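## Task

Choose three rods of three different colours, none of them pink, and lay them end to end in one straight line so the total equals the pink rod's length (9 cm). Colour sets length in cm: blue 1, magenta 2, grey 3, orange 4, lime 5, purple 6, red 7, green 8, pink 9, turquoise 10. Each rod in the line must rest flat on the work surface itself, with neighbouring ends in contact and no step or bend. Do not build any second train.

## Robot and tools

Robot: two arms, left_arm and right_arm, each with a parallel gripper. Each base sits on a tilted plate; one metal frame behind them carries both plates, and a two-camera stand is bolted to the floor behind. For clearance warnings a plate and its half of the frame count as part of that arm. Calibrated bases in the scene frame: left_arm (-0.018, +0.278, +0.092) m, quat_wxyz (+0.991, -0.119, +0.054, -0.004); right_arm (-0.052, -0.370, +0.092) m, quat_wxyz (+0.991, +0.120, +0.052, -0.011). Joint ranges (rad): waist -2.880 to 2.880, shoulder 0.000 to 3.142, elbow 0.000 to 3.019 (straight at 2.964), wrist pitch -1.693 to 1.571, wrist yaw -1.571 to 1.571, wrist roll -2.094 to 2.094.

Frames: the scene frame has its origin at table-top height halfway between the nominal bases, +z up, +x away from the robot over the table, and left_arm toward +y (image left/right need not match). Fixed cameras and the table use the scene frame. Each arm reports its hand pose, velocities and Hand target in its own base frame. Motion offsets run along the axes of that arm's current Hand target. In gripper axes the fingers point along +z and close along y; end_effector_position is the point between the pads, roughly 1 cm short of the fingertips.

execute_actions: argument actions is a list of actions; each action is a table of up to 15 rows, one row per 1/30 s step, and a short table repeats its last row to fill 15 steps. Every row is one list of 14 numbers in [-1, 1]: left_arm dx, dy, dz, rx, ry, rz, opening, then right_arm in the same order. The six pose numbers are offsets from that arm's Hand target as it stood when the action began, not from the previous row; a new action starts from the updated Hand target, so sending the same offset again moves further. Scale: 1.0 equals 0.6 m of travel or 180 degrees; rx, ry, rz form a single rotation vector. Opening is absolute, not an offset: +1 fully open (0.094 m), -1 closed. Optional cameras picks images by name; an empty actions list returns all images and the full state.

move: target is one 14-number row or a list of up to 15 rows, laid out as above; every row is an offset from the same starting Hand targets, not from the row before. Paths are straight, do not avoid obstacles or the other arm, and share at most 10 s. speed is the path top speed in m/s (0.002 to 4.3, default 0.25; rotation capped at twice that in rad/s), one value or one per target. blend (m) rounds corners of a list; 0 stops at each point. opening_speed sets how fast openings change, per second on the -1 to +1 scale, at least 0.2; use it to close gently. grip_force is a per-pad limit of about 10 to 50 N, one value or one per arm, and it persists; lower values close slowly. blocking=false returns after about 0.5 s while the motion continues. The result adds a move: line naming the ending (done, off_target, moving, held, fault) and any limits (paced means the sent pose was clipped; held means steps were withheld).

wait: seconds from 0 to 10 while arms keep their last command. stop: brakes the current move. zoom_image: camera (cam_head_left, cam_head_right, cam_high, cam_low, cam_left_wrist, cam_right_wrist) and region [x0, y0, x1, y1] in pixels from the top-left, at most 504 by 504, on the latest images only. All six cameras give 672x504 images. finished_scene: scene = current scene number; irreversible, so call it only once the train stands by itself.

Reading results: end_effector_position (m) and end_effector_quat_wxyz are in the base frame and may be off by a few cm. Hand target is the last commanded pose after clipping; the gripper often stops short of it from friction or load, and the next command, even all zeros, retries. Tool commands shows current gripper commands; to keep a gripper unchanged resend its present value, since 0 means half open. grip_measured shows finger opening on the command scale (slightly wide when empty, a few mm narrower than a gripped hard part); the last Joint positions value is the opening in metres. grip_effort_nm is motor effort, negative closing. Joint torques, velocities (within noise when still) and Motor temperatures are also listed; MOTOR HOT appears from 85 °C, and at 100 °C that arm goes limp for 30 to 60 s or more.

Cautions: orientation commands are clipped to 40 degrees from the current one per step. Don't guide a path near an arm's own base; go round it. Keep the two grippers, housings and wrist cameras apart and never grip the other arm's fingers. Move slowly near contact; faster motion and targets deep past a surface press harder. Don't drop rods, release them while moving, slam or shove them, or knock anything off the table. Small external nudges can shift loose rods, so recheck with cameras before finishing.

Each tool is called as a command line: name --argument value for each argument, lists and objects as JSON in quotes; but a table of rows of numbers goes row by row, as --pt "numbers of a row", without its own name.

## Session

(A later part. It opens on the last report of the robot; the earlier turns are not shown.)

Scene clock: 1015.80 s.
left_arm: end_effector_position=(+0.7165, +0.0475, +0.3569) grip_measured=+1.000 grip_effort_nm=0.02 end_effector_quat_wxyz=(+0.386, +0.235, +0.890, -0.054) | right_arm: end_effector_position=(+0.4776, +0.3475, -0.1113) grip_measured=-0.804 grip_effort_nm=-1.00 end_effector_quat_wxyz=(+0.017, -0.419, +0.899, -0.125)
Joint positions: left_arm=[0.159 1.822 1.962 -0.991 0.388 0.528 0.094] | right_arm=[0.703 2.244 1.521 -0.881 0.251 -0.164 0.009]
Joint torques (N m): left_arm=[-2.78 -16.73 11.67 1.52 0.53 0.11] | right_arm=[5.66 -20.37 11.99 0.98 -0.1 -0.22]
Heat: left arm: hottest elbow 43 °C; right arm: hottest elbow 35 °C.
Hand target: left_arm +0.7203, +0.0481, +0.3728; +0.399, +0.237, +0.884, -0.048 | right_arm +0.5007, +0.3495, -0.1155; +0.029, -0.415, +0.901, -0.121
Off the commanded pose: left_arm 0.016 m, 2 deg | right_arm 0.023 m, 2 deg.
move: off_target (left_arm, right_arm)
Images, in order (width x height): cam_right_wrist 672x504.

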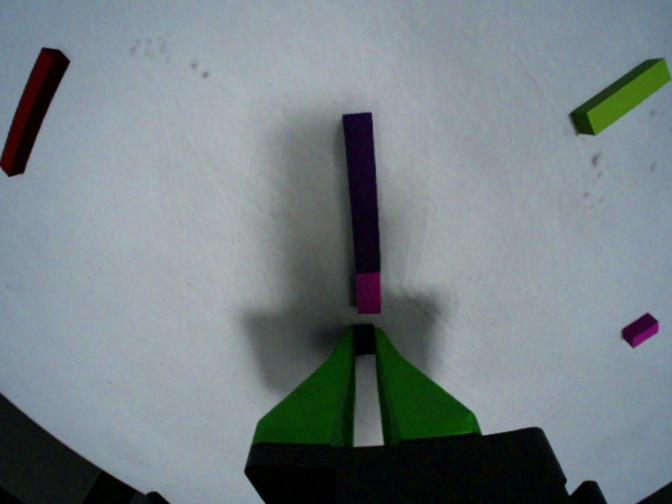

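move --target '[0,0,0,0,0,0,1, -0.0273,0.0093,0.001,0,0,0,-0.84]' --speed 0.05 --cameras '["cam_right_wrist"]'

zoom_image --camera "cam_right_wrist" --region '[290, 220, 430, 380]'

Scene clock: 1027.20 s.
left_arm: end_effector_position=(+0.7165, +0.0475, +0.3569) grip_measured=+1.000 grip_effort_nm=0.02 end_effector_quat_wxyz=(+0.386, +0.235, +0.890, -0.054) | right_arm: end_effector_position=(+0.4963, +0.3633, -0.1086) grip_measured=-0.804 grip_effort_nm=-1.01 end_effector_quat_wxyz=(+0.033, -0.417, +0.900, -0.120)
Joint positions: left_arm=[0.159 1.822 1.962 -0.991 0.388 0.528 0.094] | right_arm=[0.703 2.272 1.585 -0.884 0.251 -0.165 0.009]
Joint torques (N m): left_arm=[-3.49 -16.91 11.86 1.32 0.53 0.08] | right_arm=[6.71 -20.72 12.25 -0.09 -0.11 -0.08]
Heat: left arm: hottest elbow 43 °C; right arm: hottest elbow 34 °C.
Hand target: left_arm +0.7203, +0.0481, +0.3728; +0.399, +0.237, +0.884, -0.048 | right_arm +0.5073, +0.3652, -0.1182; +0.029, -0.415, +0.901, -0.121
Off the commanded pose: left_arm 0.016 m, 2 deg | right_arm 0.015 m, 1 deg.
move: off_target (left_arm, right_arm)
Images, in order (width x height): cam_right_wrist 672x504.

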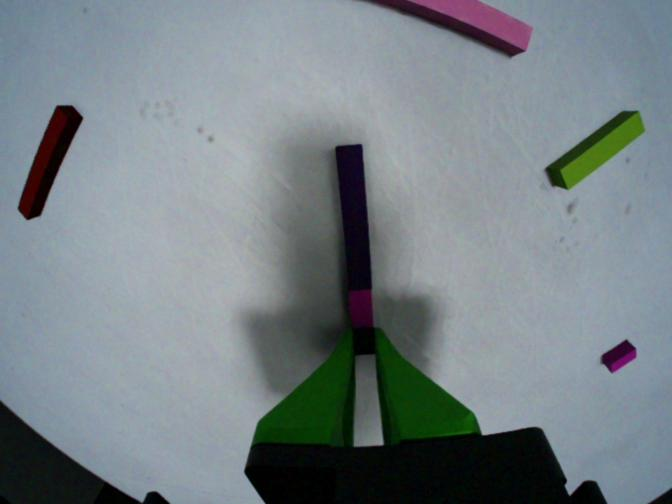

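Scaled by 3.150 from the camera's 672x504 image, which has a finer 960x720 frame.

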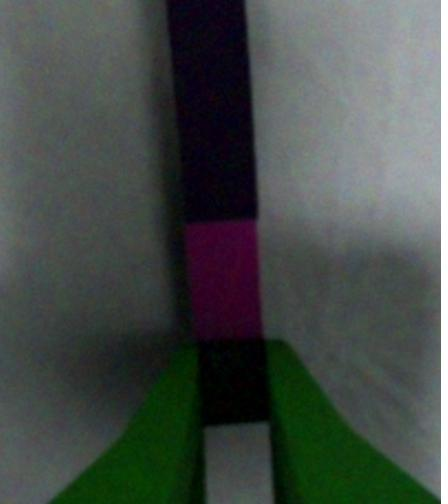

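move --target '[0,0,0,0,0,0,1, -0.007,0.0,0.018,0,0,0,-0.84]' --speed 0.05 --cameras '["cam_right_wrist"]'

zoom_image --camera "cam_right_wrist" --region '[290, 220, 430, 380]'

Scene clock: 1035.77 s.
left_arm: end_effector_position=(+0.7165, +0.0475, +0.3569) grip_measured=+1.000 grip_effort_nm=0.02 end_effector_quat_wxyz=(+0.386, +0.235, +0.890, -0.054) | right_arm: end_effector_position=(+0.4996, +0.3661, -0.1151) grip_measured=-0.804 grip_effort_nm=-1.01 end_effector_quat_wxyz=(+0.033, -0.417, +0.900, -0.121)
Joint positions: left_arm=[0.159 1.822 1.962 -0.991 0.388 0.528 0.094] | right_arm=[0.703 2.293 1.605 -0.884 0.251 -0.165 0.009]
Joint torques (N m): left_arm=[-2.9 -15.91 11.74 1.48 0.55 0.09] | right_arm=[6.18 -20.6 12.07 0.34 -0.1 -0.11]
Heat: left arm: hottest elbow 43 °C; right arm: hottest elbow 35 °C.
Hand target: left_arm +0.7203, +0.0481, +0.3728; +0.399, +0.237, +0.884, -0.048 | right_arm +0.5116, +0.3662, -0.1290; +0.029, -0.415, +0.901, -0.121
Off the commanded pose: left_arm 0.016 m, 2 deg | right_arm 0.018 m, 1 deg.
move: off_target (left_arm, right_arm)
Images, in order (width x height): cam_right_wrist 672x504.

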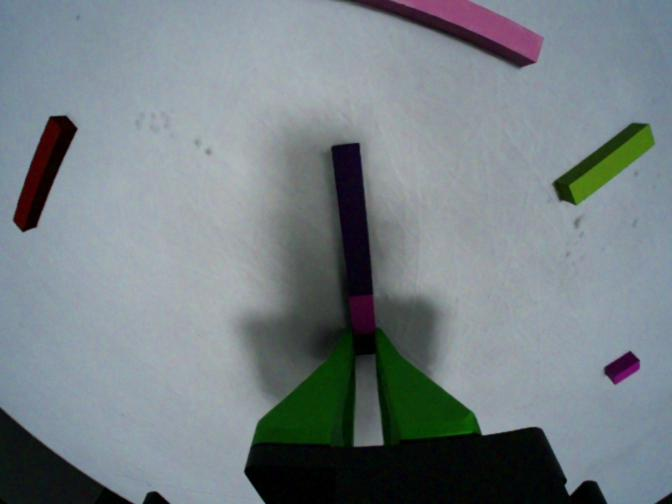

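Scaled by 3.150 from the camera's 672x504 image, which has a finer 960x720 frame.

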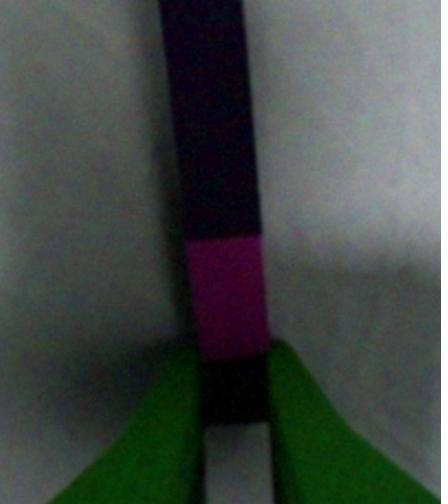

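move --pt "0 0 0 0 0 0 1 0 0 0 0 0 0 -0.35" --pt "0 0 0 0 0 0 1 -0.014 0.003 0.0 0 0 -0.015 -0.35" --speed 0.05 --opening_speed 0.5 --cameras '["cam_right_wrist"]'

zoom_image --camera "cam_right_wrist" --region '[290, 220, 430, 380]'

Scene clock: 1043.40 s.
left_arm: end_effector_position=(+0.7165, +0.0475, +0.3569) grip_measured=+1.000 grip_effort_nm=0.02 end_effector_quat_wxyz=(+0.386, +0.235, +0.890, -0.054) | right_arm: end_effector_position=(+0.5059, +0.3714, -0.1181) grip_measured=-0.352 grip_effort_nm=0.11 end_effector_quat_wxyz=(+0.033, -0.431, +0.894, -0.121)
Joint positions: left_arm=[0.159 1.822 1.962 -0.991 0.388 0.528 0.094] | right_arm=[0.703 2.313 1.636 -0.891 0.251 -0.196 0.03]
Joint torques (N m): left_arm=[-2.96 -16.79 11.77 1.44 0.54 0.09] | right_arm=[6.71 -21.25 12.46 -0.13 -0.13 -0.2]
Heat: left arm: hottest elbow 43 °C; right arm: hottest elbow 35 °C.
Hand target: left_arm +0.7203, +0.0481, +0.3728; +0.399, +0.237, +0.884, -0.048 | right_arm +0.5159, +0.3737, -0.1298; +0.026, -0.436, +0.891, -0.122
Off the commanded pose: left_arm 0.016 m, 2 deg | right_arm 0.016 m, 1 deg.
move: off_target (left_arm, right_arm)
Images, in order (width x height): cam_right_wrist 672x504.

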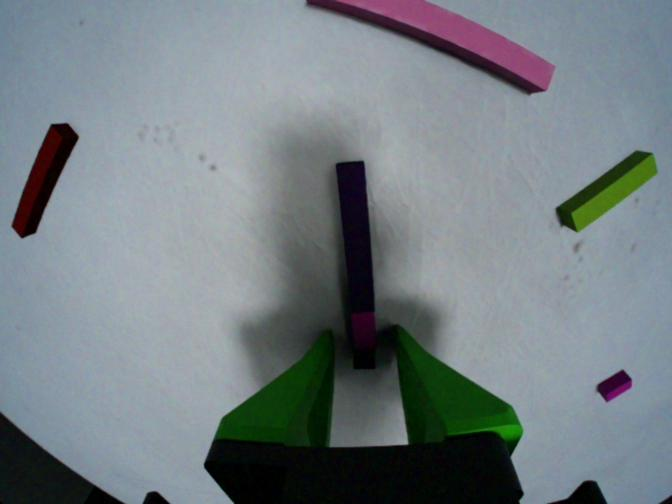

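Scaled by 3.150 from the camera's 672x504 image, which has a finer 960x720 frame.

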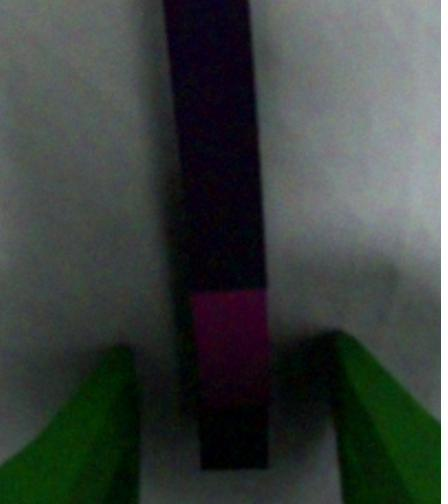

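move --target '[0,0,0,0,0,0,1, 0.0,0.0,-0.001,0,0,0,-0.84]' --speed 0.05 --opening_speed 0.5 --cameras '["cam_right_wrist"]'

zoom_image --camera "cam_right_wrist" --region '[290, 220, 430, 380]'

Scene clock: 1049.30 s.
left_arm: end_effector_position=(+0.7165, +0.0475, +0.3569) grip_measured=+1.000 grip_effort_nm=0.02 end_effector_quat_wxyz=(+0.386, +0.235, +0.890, -0.054) | right_arm: end_effector_position=(+0.5059, +0.3714, -0.1181) grip_measured=-0.799 grip_effort_nm=-0.97 end_effector_quat_wxyz=(+0.033, -0.431, +0.894, -0.121)
Joint positions: left_arm=[0.159 1.822 1.962 -0.991 0.388 0.528 0.094] | right_arm=[0.703 2.313 1.636 -0.891 0.251 -0.197 0.009]
Joint torques (N m): left_arm=[-2.9 -16.62 11.64 1.47 0.56 0.11] | right_arm=[6.71 -21.25 12.48 -0.21 -0.12 -0.23]
Heat: left arm: hottest elbow 43 °C; right arm: hottest elbow 36 °C.
Hand target: left_arm +0.7203, +0.0481, +0.3728; +0.399, +0.237, +0.884, -0.048 | right_arm +0.5158, +0.3739, -0.1292; +0.026, -0.436, +0.891, -0.122
Off the commanded pose: left_arm 0.016 m, 2 deg | right_arm 0.015 m, 1 deg.
move: off_target (left_arm, right_arm)
Images, in order (width x height): cam_right_wrist 672x504.

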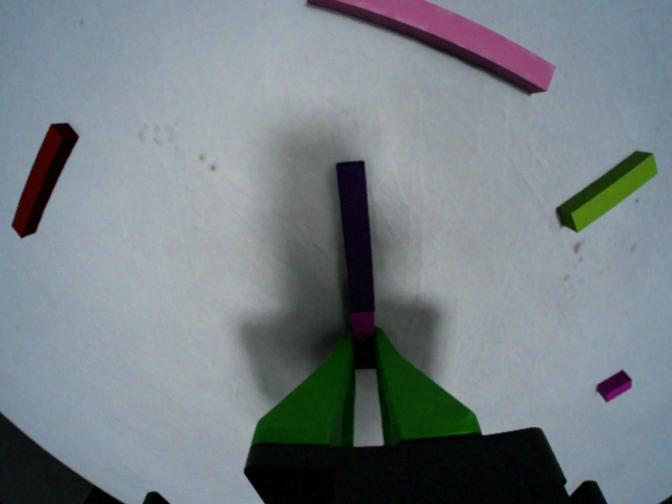

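Scaled by 3.150 from the camera's 672x504 image, which has a finer 960x720 frame.

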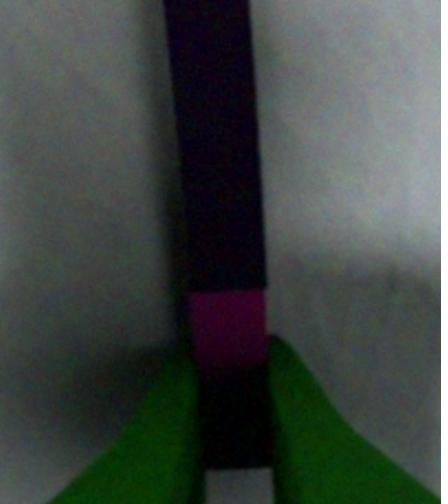

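move --pt "0 0 0 0 0 0 1 0 0 0 0 0 0 -0.35" --pt "0 0 0 0 0 0 1 0.0 0.0 -0.15 0 0 0 -0.35" --speed 0.1 --opening_speed 0.5 --cameras '["cam_right_wrist", "cam_low"]'

zoom_image --camera "cam_right_wrist" --region '[290, 140, 430, 320]'

Scene clock: 1055.93 s.
left_arm: end_effector_position=(+0.7165, +0.0475, +0.3569) grip_measured=+1.000 grip_effort_nm=0.02 end_effector_quat_wxyz=(+0.386, +0.235, +0.890, -0.054) | right_arm: end_effector_position=(+0.4951, +0.3718, -0.0588) grip_measured=-0.352 grip_effort_nm=0.11 end_effector_quat_wxyz=(+0.008, -0.438, +0.890, -0.127)
Joint positions: left_arm=[0.159 1.822 1.962 -0.991 0.388 0.528 0.094] | right_arm=[0.715 2.23 1.665 -1.056 0.251 -0.194 0.03]
Joint torques (N m): left_arm=[-2.84 -16.73 11.78 1.42 0.56 0.12] | right_arm=[8.76 -24.7 12.66 -0.23 -0.17 0.11]
Heat: left arm: hottest elbow 43 °C; right arm: hottest elbow 36 °C.
Hand target: left_arm +0.7203, +0.0481, +0.3728; +0.399, +0.237, +0.884, -0.048 | right_arm +0.5021, +0.3913, -0.0420; +0.026, -0.436, +0.891, -0.122
Off the commanded pose: left_arm 0.016 m, 2 deg | right_arm 0.027 m, 2 deg.
move: off_target (left_arm, right_arm)
Images, in order (width x height): cam_low 672x504, cam_right_wrist 672x504.

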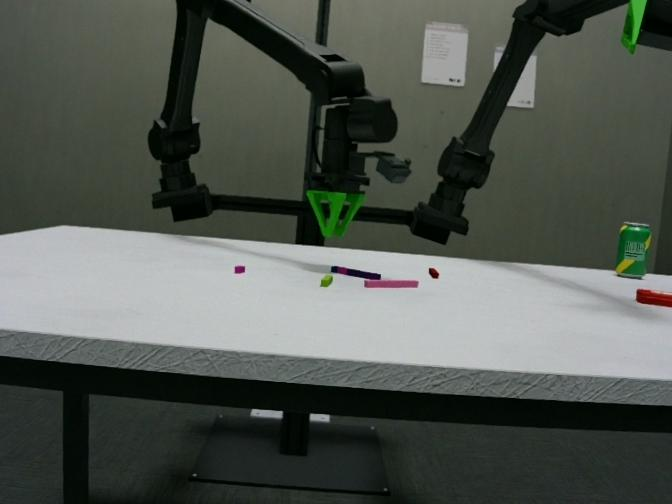

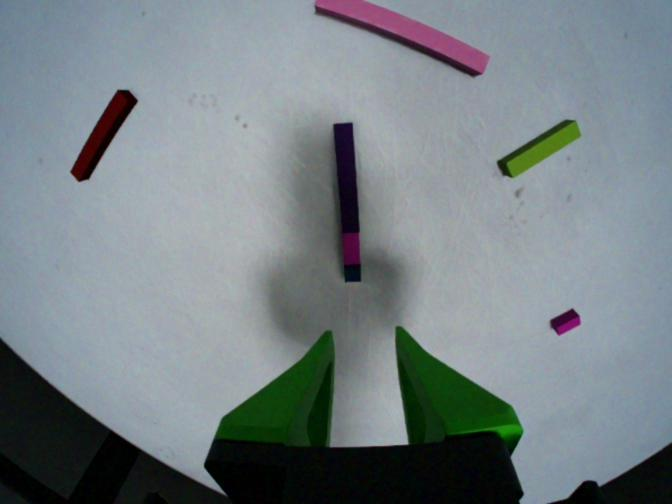

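Scaled by 2.800 from the camera's 672x504 image, which has a finer 960x720 frame.

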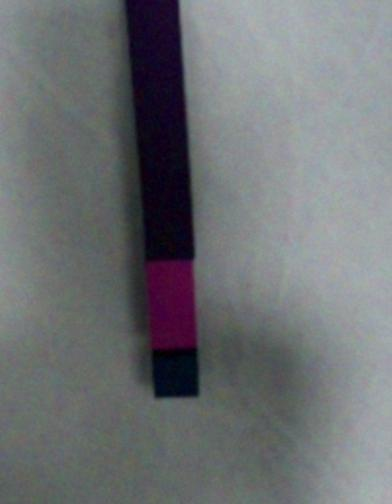

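zoom_image --camera "cam_right_wrist" --region '[330, 220, 380, 290]'

zoom_image --camera "cam_low" --region '[320, 255, 400, 295]'

Scaled by 7.200 from the camera's 672x504 image, which has a finer 960x720 frame.

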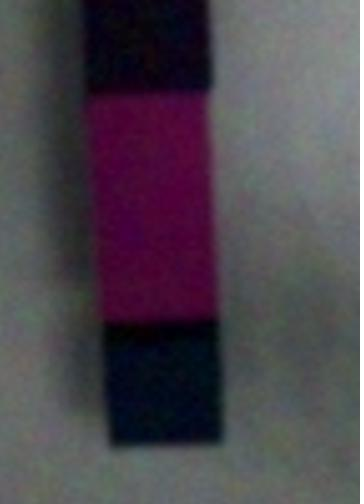

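Scaled by 6.300.

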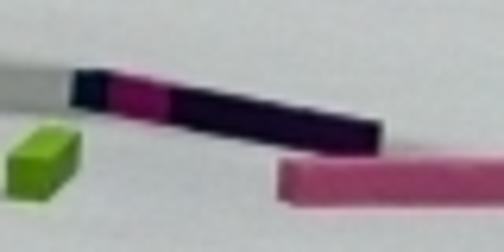

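move --target '[0,0,0,0,0,0,1, 0.0852,0.0017,0.125,0,0,0.004,-0.95]' --speed 0.12 --cameras '["cam_right_wrist"]'

zoom_image --camera "cam_right_wrist" --region '[290, 180, 430, 360]'

Scene clock: 1079.53 s.
left_arm: end_effector_position=(+0.7165, +0.0475, +0.3569) grip_measured=+1.000 grip_effort_nm=0.02 end_effector_quat_wxyz=(+0.386, +0.235, +0.890, -0.054) | right_arm: end_effector_position=(+0.4735, +0.3468, -0.1109) grip_measured=-0.948 grip_effort_nm=-0.06 end_effector_quat_wxyz=(+0.024, -0.433, +0.893, -0.123)
Joint positions: left_arm=[0.159 1.822 1.962 -0.991 0.388 0.528 0.094] | right_arm=[0.707 2.228 1.488 -0.847 0.251 -0.194 0.002]
Joint torques (N m): left_arm=[-3.08 -17.03 11.64 1.24 0.55 0.1] | right_arm=[5.48 -23.41 7.06 1.09 -0.12 -0.2]
Heat: left arm: hottest elbow 43 °C; right arm: hottest elbow 37 °C.
Hand target: left_arm +0.7203, +0.0481, +0.3728; +0.399, +0.237, +0.884, -0.048 | right_arm +0.4811, +0.3372, -0.1119; +0.027, -0.430, +0.894, -0.122
Off the commanded pose: left_arm 0.016 m, 2 deg | right_arm 0.012 m, 0 deg.
move: off_target (left_arm, right_arm)
Images, in order (width x height): cam_right_wrist 672x504.

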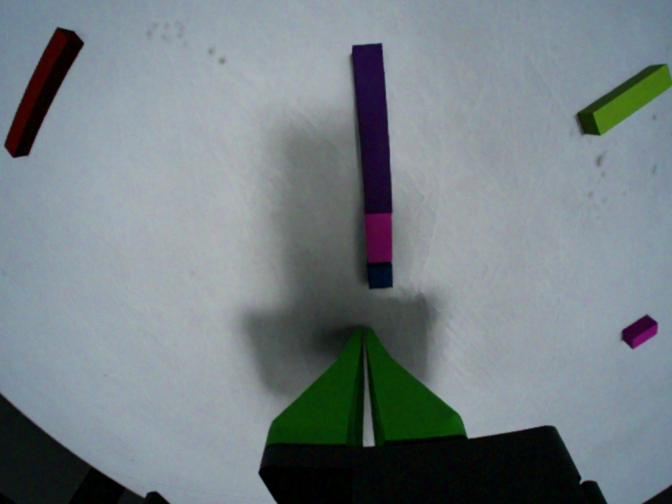

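Scaled by 2.800 from the camera's 672x504 image, which has a finer 960x720 frame.

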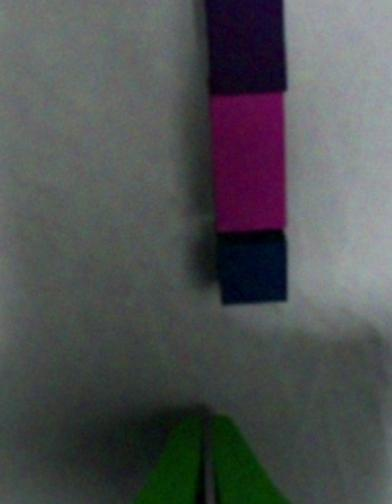

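move --target '[0,0,0,0,0,0,1, 0.0,-0.02,0.0,0,0,0.0,-0.95]' --speed 0.12

Scene clock: 1091.53 s.
left_arm: end_effector_position=(+0.7165, +0.0475, +0.3569) grip_measured=+1.000 grip_effort_nm=0.02 end_effector_quat_wxyz=(+0.386, +0.235, +0.890, -0.054) | right_arm: end_effector_position=(+0.4810, +0.3363, -0.1109) grip_measured=-0.948 grip_effort_nm=-0.06 end_effector_quat_wxyz=(+0.022, -0.431, +0.893, -0.124)
Joint positions: left_arm=[0.159 1.822 1.962 -0.991 0.388 0.528 0.094] | right_arm=[0.685 2.228 1.488 -0.847 0.251 -0.213 0.002]
Joint torques (N m): left_arm=[-3.37 -16.56 11.78 1.26 0.53 0.1] | right_arm=[5.83 -23.41 7.83 0.88 -0.11 -0.21]
Heat: left arm: hottest elbow 43 °C; right arm: hottest elbow 35 °C.
Hand target: left_arm +0.7203, +0.0481, +0.3728; +0.399, +0.237, +0.884, -0.048 | right_arm +0.4903, +0.3300, -0.1090; +0.027, -0.430, +0.894, -0.122
Off the commanded pose: left_arm 0.016 m, 2 deg | right_arm 0.011 m, 1 deg.
move: off_target (left_arm, right_arm)

move --target '[0,0,0,0,0,0,1, -0.045,0.031,-0.001,0,0,0.0,-0.95]' --speed 0.08 --cameras '["cam_right_wrist"]'

zoom_image --camera "cam_right_wrist" --region '[290, 200, 430, 380]'

Scene clock: 1103.67 s.
left_arm: end_effector_position=(+0.7165, +0.0475, +0.3569) grip_measured=+1.000 grip_effort_nm=0.02 end_effector_quat_wxyz=(+0.386, +0.235, +0.890, -0.054) | right_arm: end_effector_position=(+0.4925, +0.3474, -0.1041) grip_measured=-0.948 grip_effort_nm=-0.06 end_effector_quat_wxyz=(+0.030, -0.429, +0.895, -0.122)
Joint positions: left_arm=[0.159 1.822 1.962 -0.991 0.388 0.528 0.094] | right_arm=[0.687 2.239 1.535 -0.867 0.251 -0.208 0.002]
Joint torques (N m): left_arm=[-2.9 -16.73 11.86 1.39 0.53 0.13] | right_arm=[8.88 -20.01 11.81 -0.09 -0.13 0.12]
Heat: left arm: hottest elbow 43 °C; right arm: hottest shoulder 34 °C.
Hand target: left_arm +0.7203, +0.0481, +0.3728; +0.399, +0.237, +0.884, -0.048 | right_arm +0.4929, +0.3623, -0.1145; +0.027, -0.430, +0.894, -0.122
Off the commanded pose: left_arm 0.016 m, 2 deg | right_arm 0.018 m, 0 deg.
move: off_target (left_arm, right_arm)
Images, in order (width x height): cam_right_wrist 672x504.

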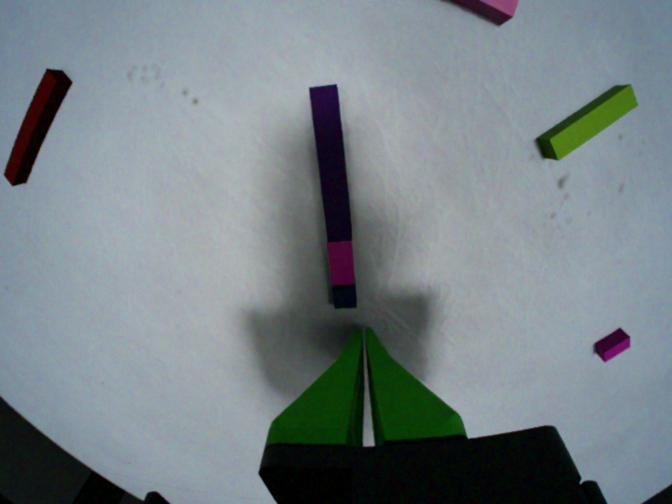

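Scaled by 2.800 from the camera's 672x504 image, which has a finer 960x720 frame.

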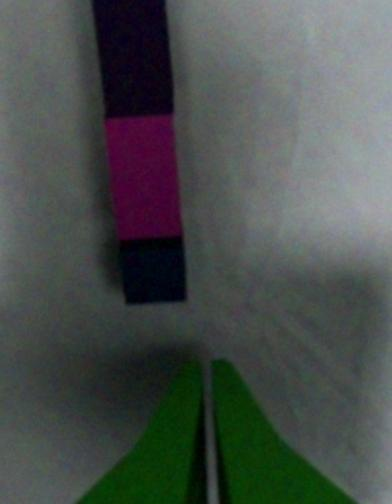

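move --target '[0,0,0,0,0,0,1, 0.003,0.018,0.0175,0,0,0.0,-0.95]' --speed 0.1 --cameras '["cam_right_wrist"]'

zoom_image --camera "cam_right_wrist" --region '[290, 200, 430, 380]'

Scene clock: 1115.53 s.
left_arm: end_effector_position=(+0.7165, +0.0475, +0.3569) grip_measured=+1.000 grip_effort_nm=0.02 end_effector_quat_wxyz=(+0.386, +0.235, +0.890, -0.054) | right_arm: end_effector_position=(+0.4843, +0.3519, -0.1138) grip_measured=-0.948 grip_effort_nm=-0.06 end_effector_quat_wxyz=(+0.023, -0.431, +0.894, -0.123)
Joint positions: left_arm=[0.159 1.822 1.962 -0.991 0.388 0.528 0.094] | right_arm=[0.701 2.256 1.535 -0.867 0.251 -0.195 0.002]
Joint torques (N m): left_arm=[-2.73 -16.91 11.58 1.33 0.53 0.11] | right_arm=[8.82 -20.66 10.51 0.95 -0.14 0.11]
Heat: left arm: hottest elbow 43 °C; right arm: hottest elbow 35 °C.
Hand target: left_arm +0.7203, +0.0481, +0.3728; +0.399, +0.237, +0.884, -0.048 | right_arm +0.4852, +0.3653, -0.1271; +0.027, -0.430, +0.894, -0.122
Off the commanded pose: left_arm 0.016 m, 2 deg | right_arm 0.019 m, 0 deg.
move: off_target (left_arm, right_arm)
Images, in order (width x height): cam_right_wrist 672x504.

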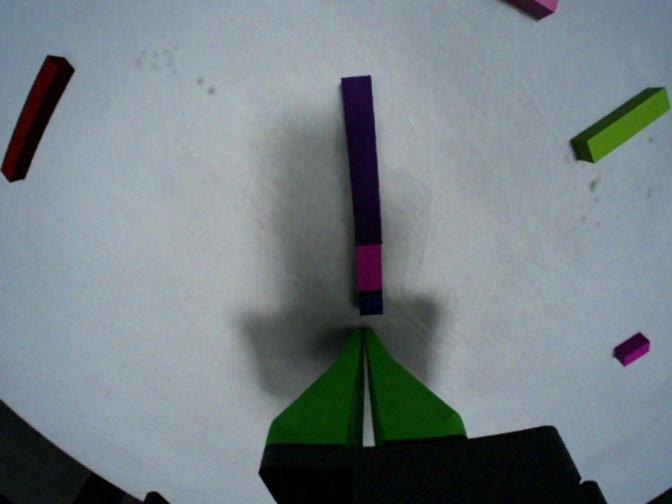

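Scaled by 2.800 from the camera's 672x504 image, which has a finer 960x720 frame.

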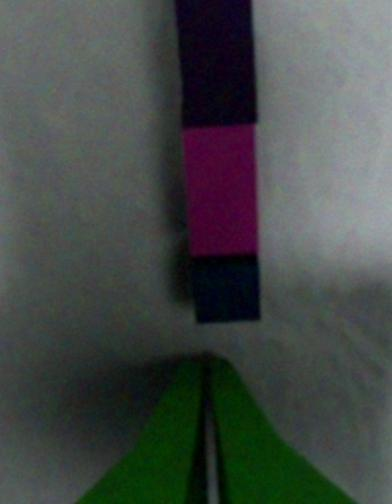

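move --target '[0,0,0,0,0,0,1, -0.0168,-0.0153,0.0038,0,0,0.0,-0.95]' --speed 0.05 --cameras '["cam_right_wrist"]'

zoom_image --camera "cam_right_wrist" --region '[290, 200, 430, 380]'

Scene clock: 1122.93 s.
left_arm: end_effector_position=(+0.7165, +0.0475, +0.3569) grip_measured=+1.000 grip_effort_nm=0.02 end_effector_quat_wxyz=(+0.386, +0.235, +0.890, -0.054) | right_arm: end_effector_position=(+0.4917, +0.3581, -0.1169) grip_measured=-0.948 grip_effort_nm=-0.06 end_effector_quat_wxyz=(+0.028, -0.430, +0.894, -0.122)
Joint positions: left_arm=[0.159 1.822 1.962 -0.991 0.388 0.528 0.094] | right_arm=[0.701 2.276 1.566 -0.868 0.251 -0.195 0.002]
Joint torques (N m): left_arm=[-3.43 -17.08 11.58 1.5 0.56 0.13] | right_arm=[7.82 -20.42 12.07 0.08 -0.13 -0.02]
Heat: left arm: hottest elbow 43 °C; right arm: hottest elbow 35 °C.
Hand target: left_arm +0.7203, +0.0481, +0.3728; +0.399, +0.237, +0.884, -0.048 | right_arm +0.4989, +0.3672, -0.1276; +0.027, -0.430, +0.894, -0.122
Off the commanded pose: left_arm 0.016 m, 2 deg | right_arm 0.016 m, 0 deg.
move: off_target (left_arm, right_arm)
Images, in order (width x height): cam_right_wrist 672x504.

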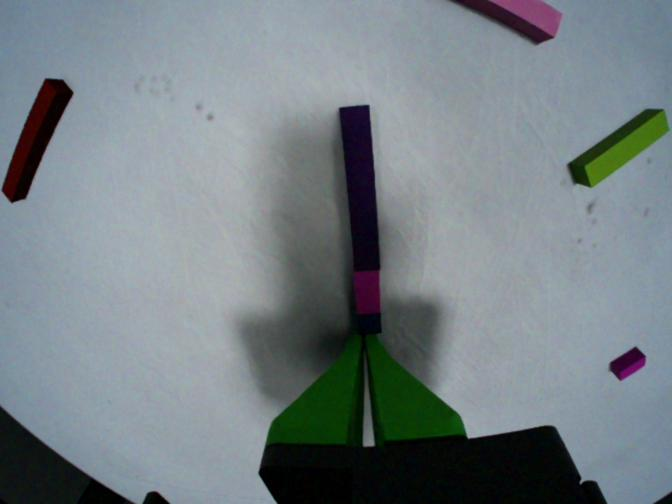

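Scaled by 2.800 from the camera's 672x504 image, which has a finer 960x720 frame.

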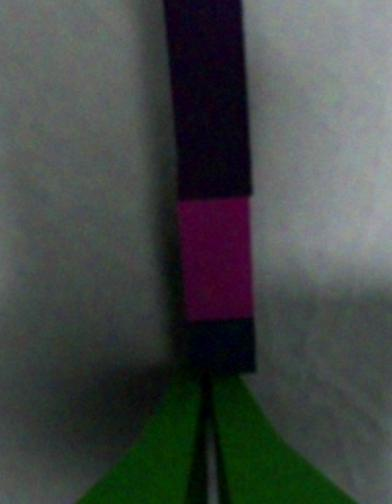

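move --target '[0,0,0,0,0,0,1, -0.009,-0.003,-0.004,0,0,0.0,-0.95]' --speed 0.05 --cameras '["cam_right_wrist"]'

zoom_image --camera "cam_right_wrist" --region '[290, 200, 430, 380]'

Scene clock: 1128.00 s.
left_arm: end_effector_position=(+0.7165, +0.0475, +0.3569) grip_measured=+1.000 grip_effort_nm=0.02 end_effector_quat_wxyz=(+0.386, +0.235, +0.890, -0.054) | right_arm: end_effector_position=(+0.4970, +0.3626, -0.1145) grip_measured=-0.948 grip_effort_nm=-0.06 end_effector_quat_wxyz=(+0.031, -0.430, +0.894, -0.121)
Joint positions: left_arm=[0.159 1.822 1.962 -0.991 0.388 0.528 0.094] | right_arm=[0.701 2.283 1.588 -0.877 0.251 -0.195 0.002]
Joint torques (N m): left_arm=[-3.08 -16.67 11.71 1.32 0.57 0.11] | right_arm=[7.77 -20.19 12.29 -0.14 -0.14 -0.01]
Heat: left arm: hottest elbow 43 °C; right arm: hottest elbow 35 °C.
Hand target: left_arm +0.7203, +0.0481, +0.3728; +0.399, +0.237, +0.884, -0.048 | right_arm +0.5033, +0.3707, -0.1253; +0.027, -0.430, +0.894, -0.122
Off the commanded pose: left_arm 0.016 m, 2 deg | right_arm 0.015 m, 0 deg.
move: off_target (left_arm, right_arm)
Images, in order (width x height): cam_right_wrist 672x504.

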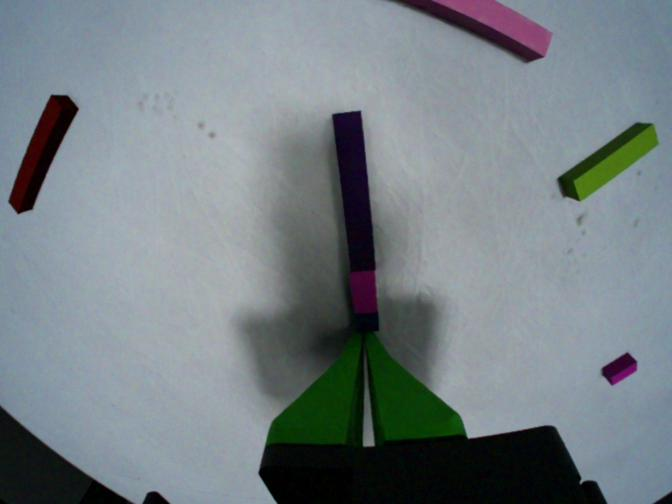

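Scaled by 2.800 from the camera's 672x504 image, which has a finer 960x720 frame.

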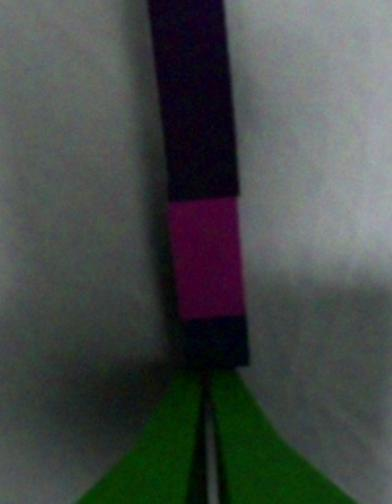

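move --pt "0 0 0 0 0 0 1 0.045 0.0 -0.004 0 0 0.0 -0.95" --pt "0 0 0 0 0 0 1 0.06 0.0 -0.14 0 0 0.0 -0.95" --speed 0.08 --cameras '["cam_right_wrist"]'

zoom_image --camera "cam_right_wrist" --region '[300, 140, 440, 320]'

Scene clock: 1138.60 s.
left_arm: end_effector_position=(+0.7165, +0.0475, +0.3569) grip_measured=+1.000 grip_effort_nm=0.02 end_effector_quat_wxyz=(+0.386, +0.235, +0.890, -0.054) | right_arm: end_effector_position=(+0.4786, +0.3553, -0.0464) grip_measured=-0.948 grip_effort_nm=-0.06 end_effector_quat_wxyz=(+0.030, -0.430, +0.894, -0.122)
Joint positions: left_arm=[0.159 1.822 1.962 -0.991 0.388 0.528 0.094] | right_arm=[0.712 2.136 1.529 -0.969 0.251 -0.184 0.002]
Joint torques (N m): left_arm=[-3.72 -16.73 11.58 1.39 0.53 0.08] | right_arm=[8.53 -24.23 7.3 -0.14 -0.12 0.11]
Heat: left arm: hottest elbow 43 °C; right arm: hottest elbow 34 °C.
Hand target: left_arm +0.7203, +0.0481, +0.3728; +0.399, +0.237, +0.884, -0.048 | right_arm +0.4678, +0.3592, -0.0418; +0.027, -0.430, +0.894, -0.122
Off the commanded pose: left_arm 0.016 m, 2 deg | right_arm 0.012 m, 0 deg.
move: off_target (left_arm, right_arm)
Images, in order (width x height): cam_right_wrist 672x504.

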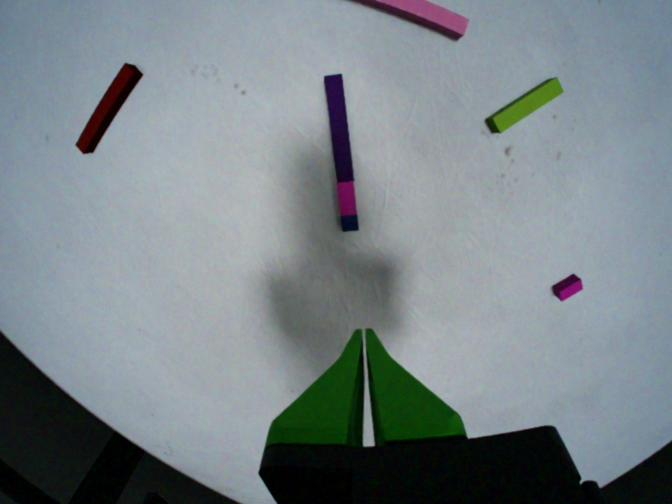

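Scaled by 2.800 from the camera's 672x504 image, which has a finer 960x720 frame.

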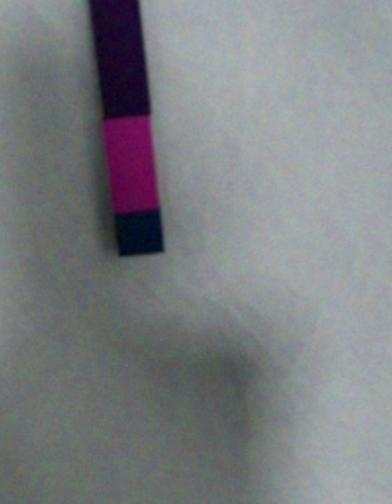

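zoom_image --camera "cam_right_wrist" --region '[310, 64, 380, 240]'

Scaled by 2.864 from the camera's 672x504 image, which has a finer 960x720 frame.

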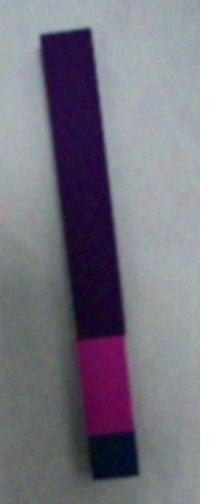

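finished_scene --scene 1

The scene is finished: the task was done.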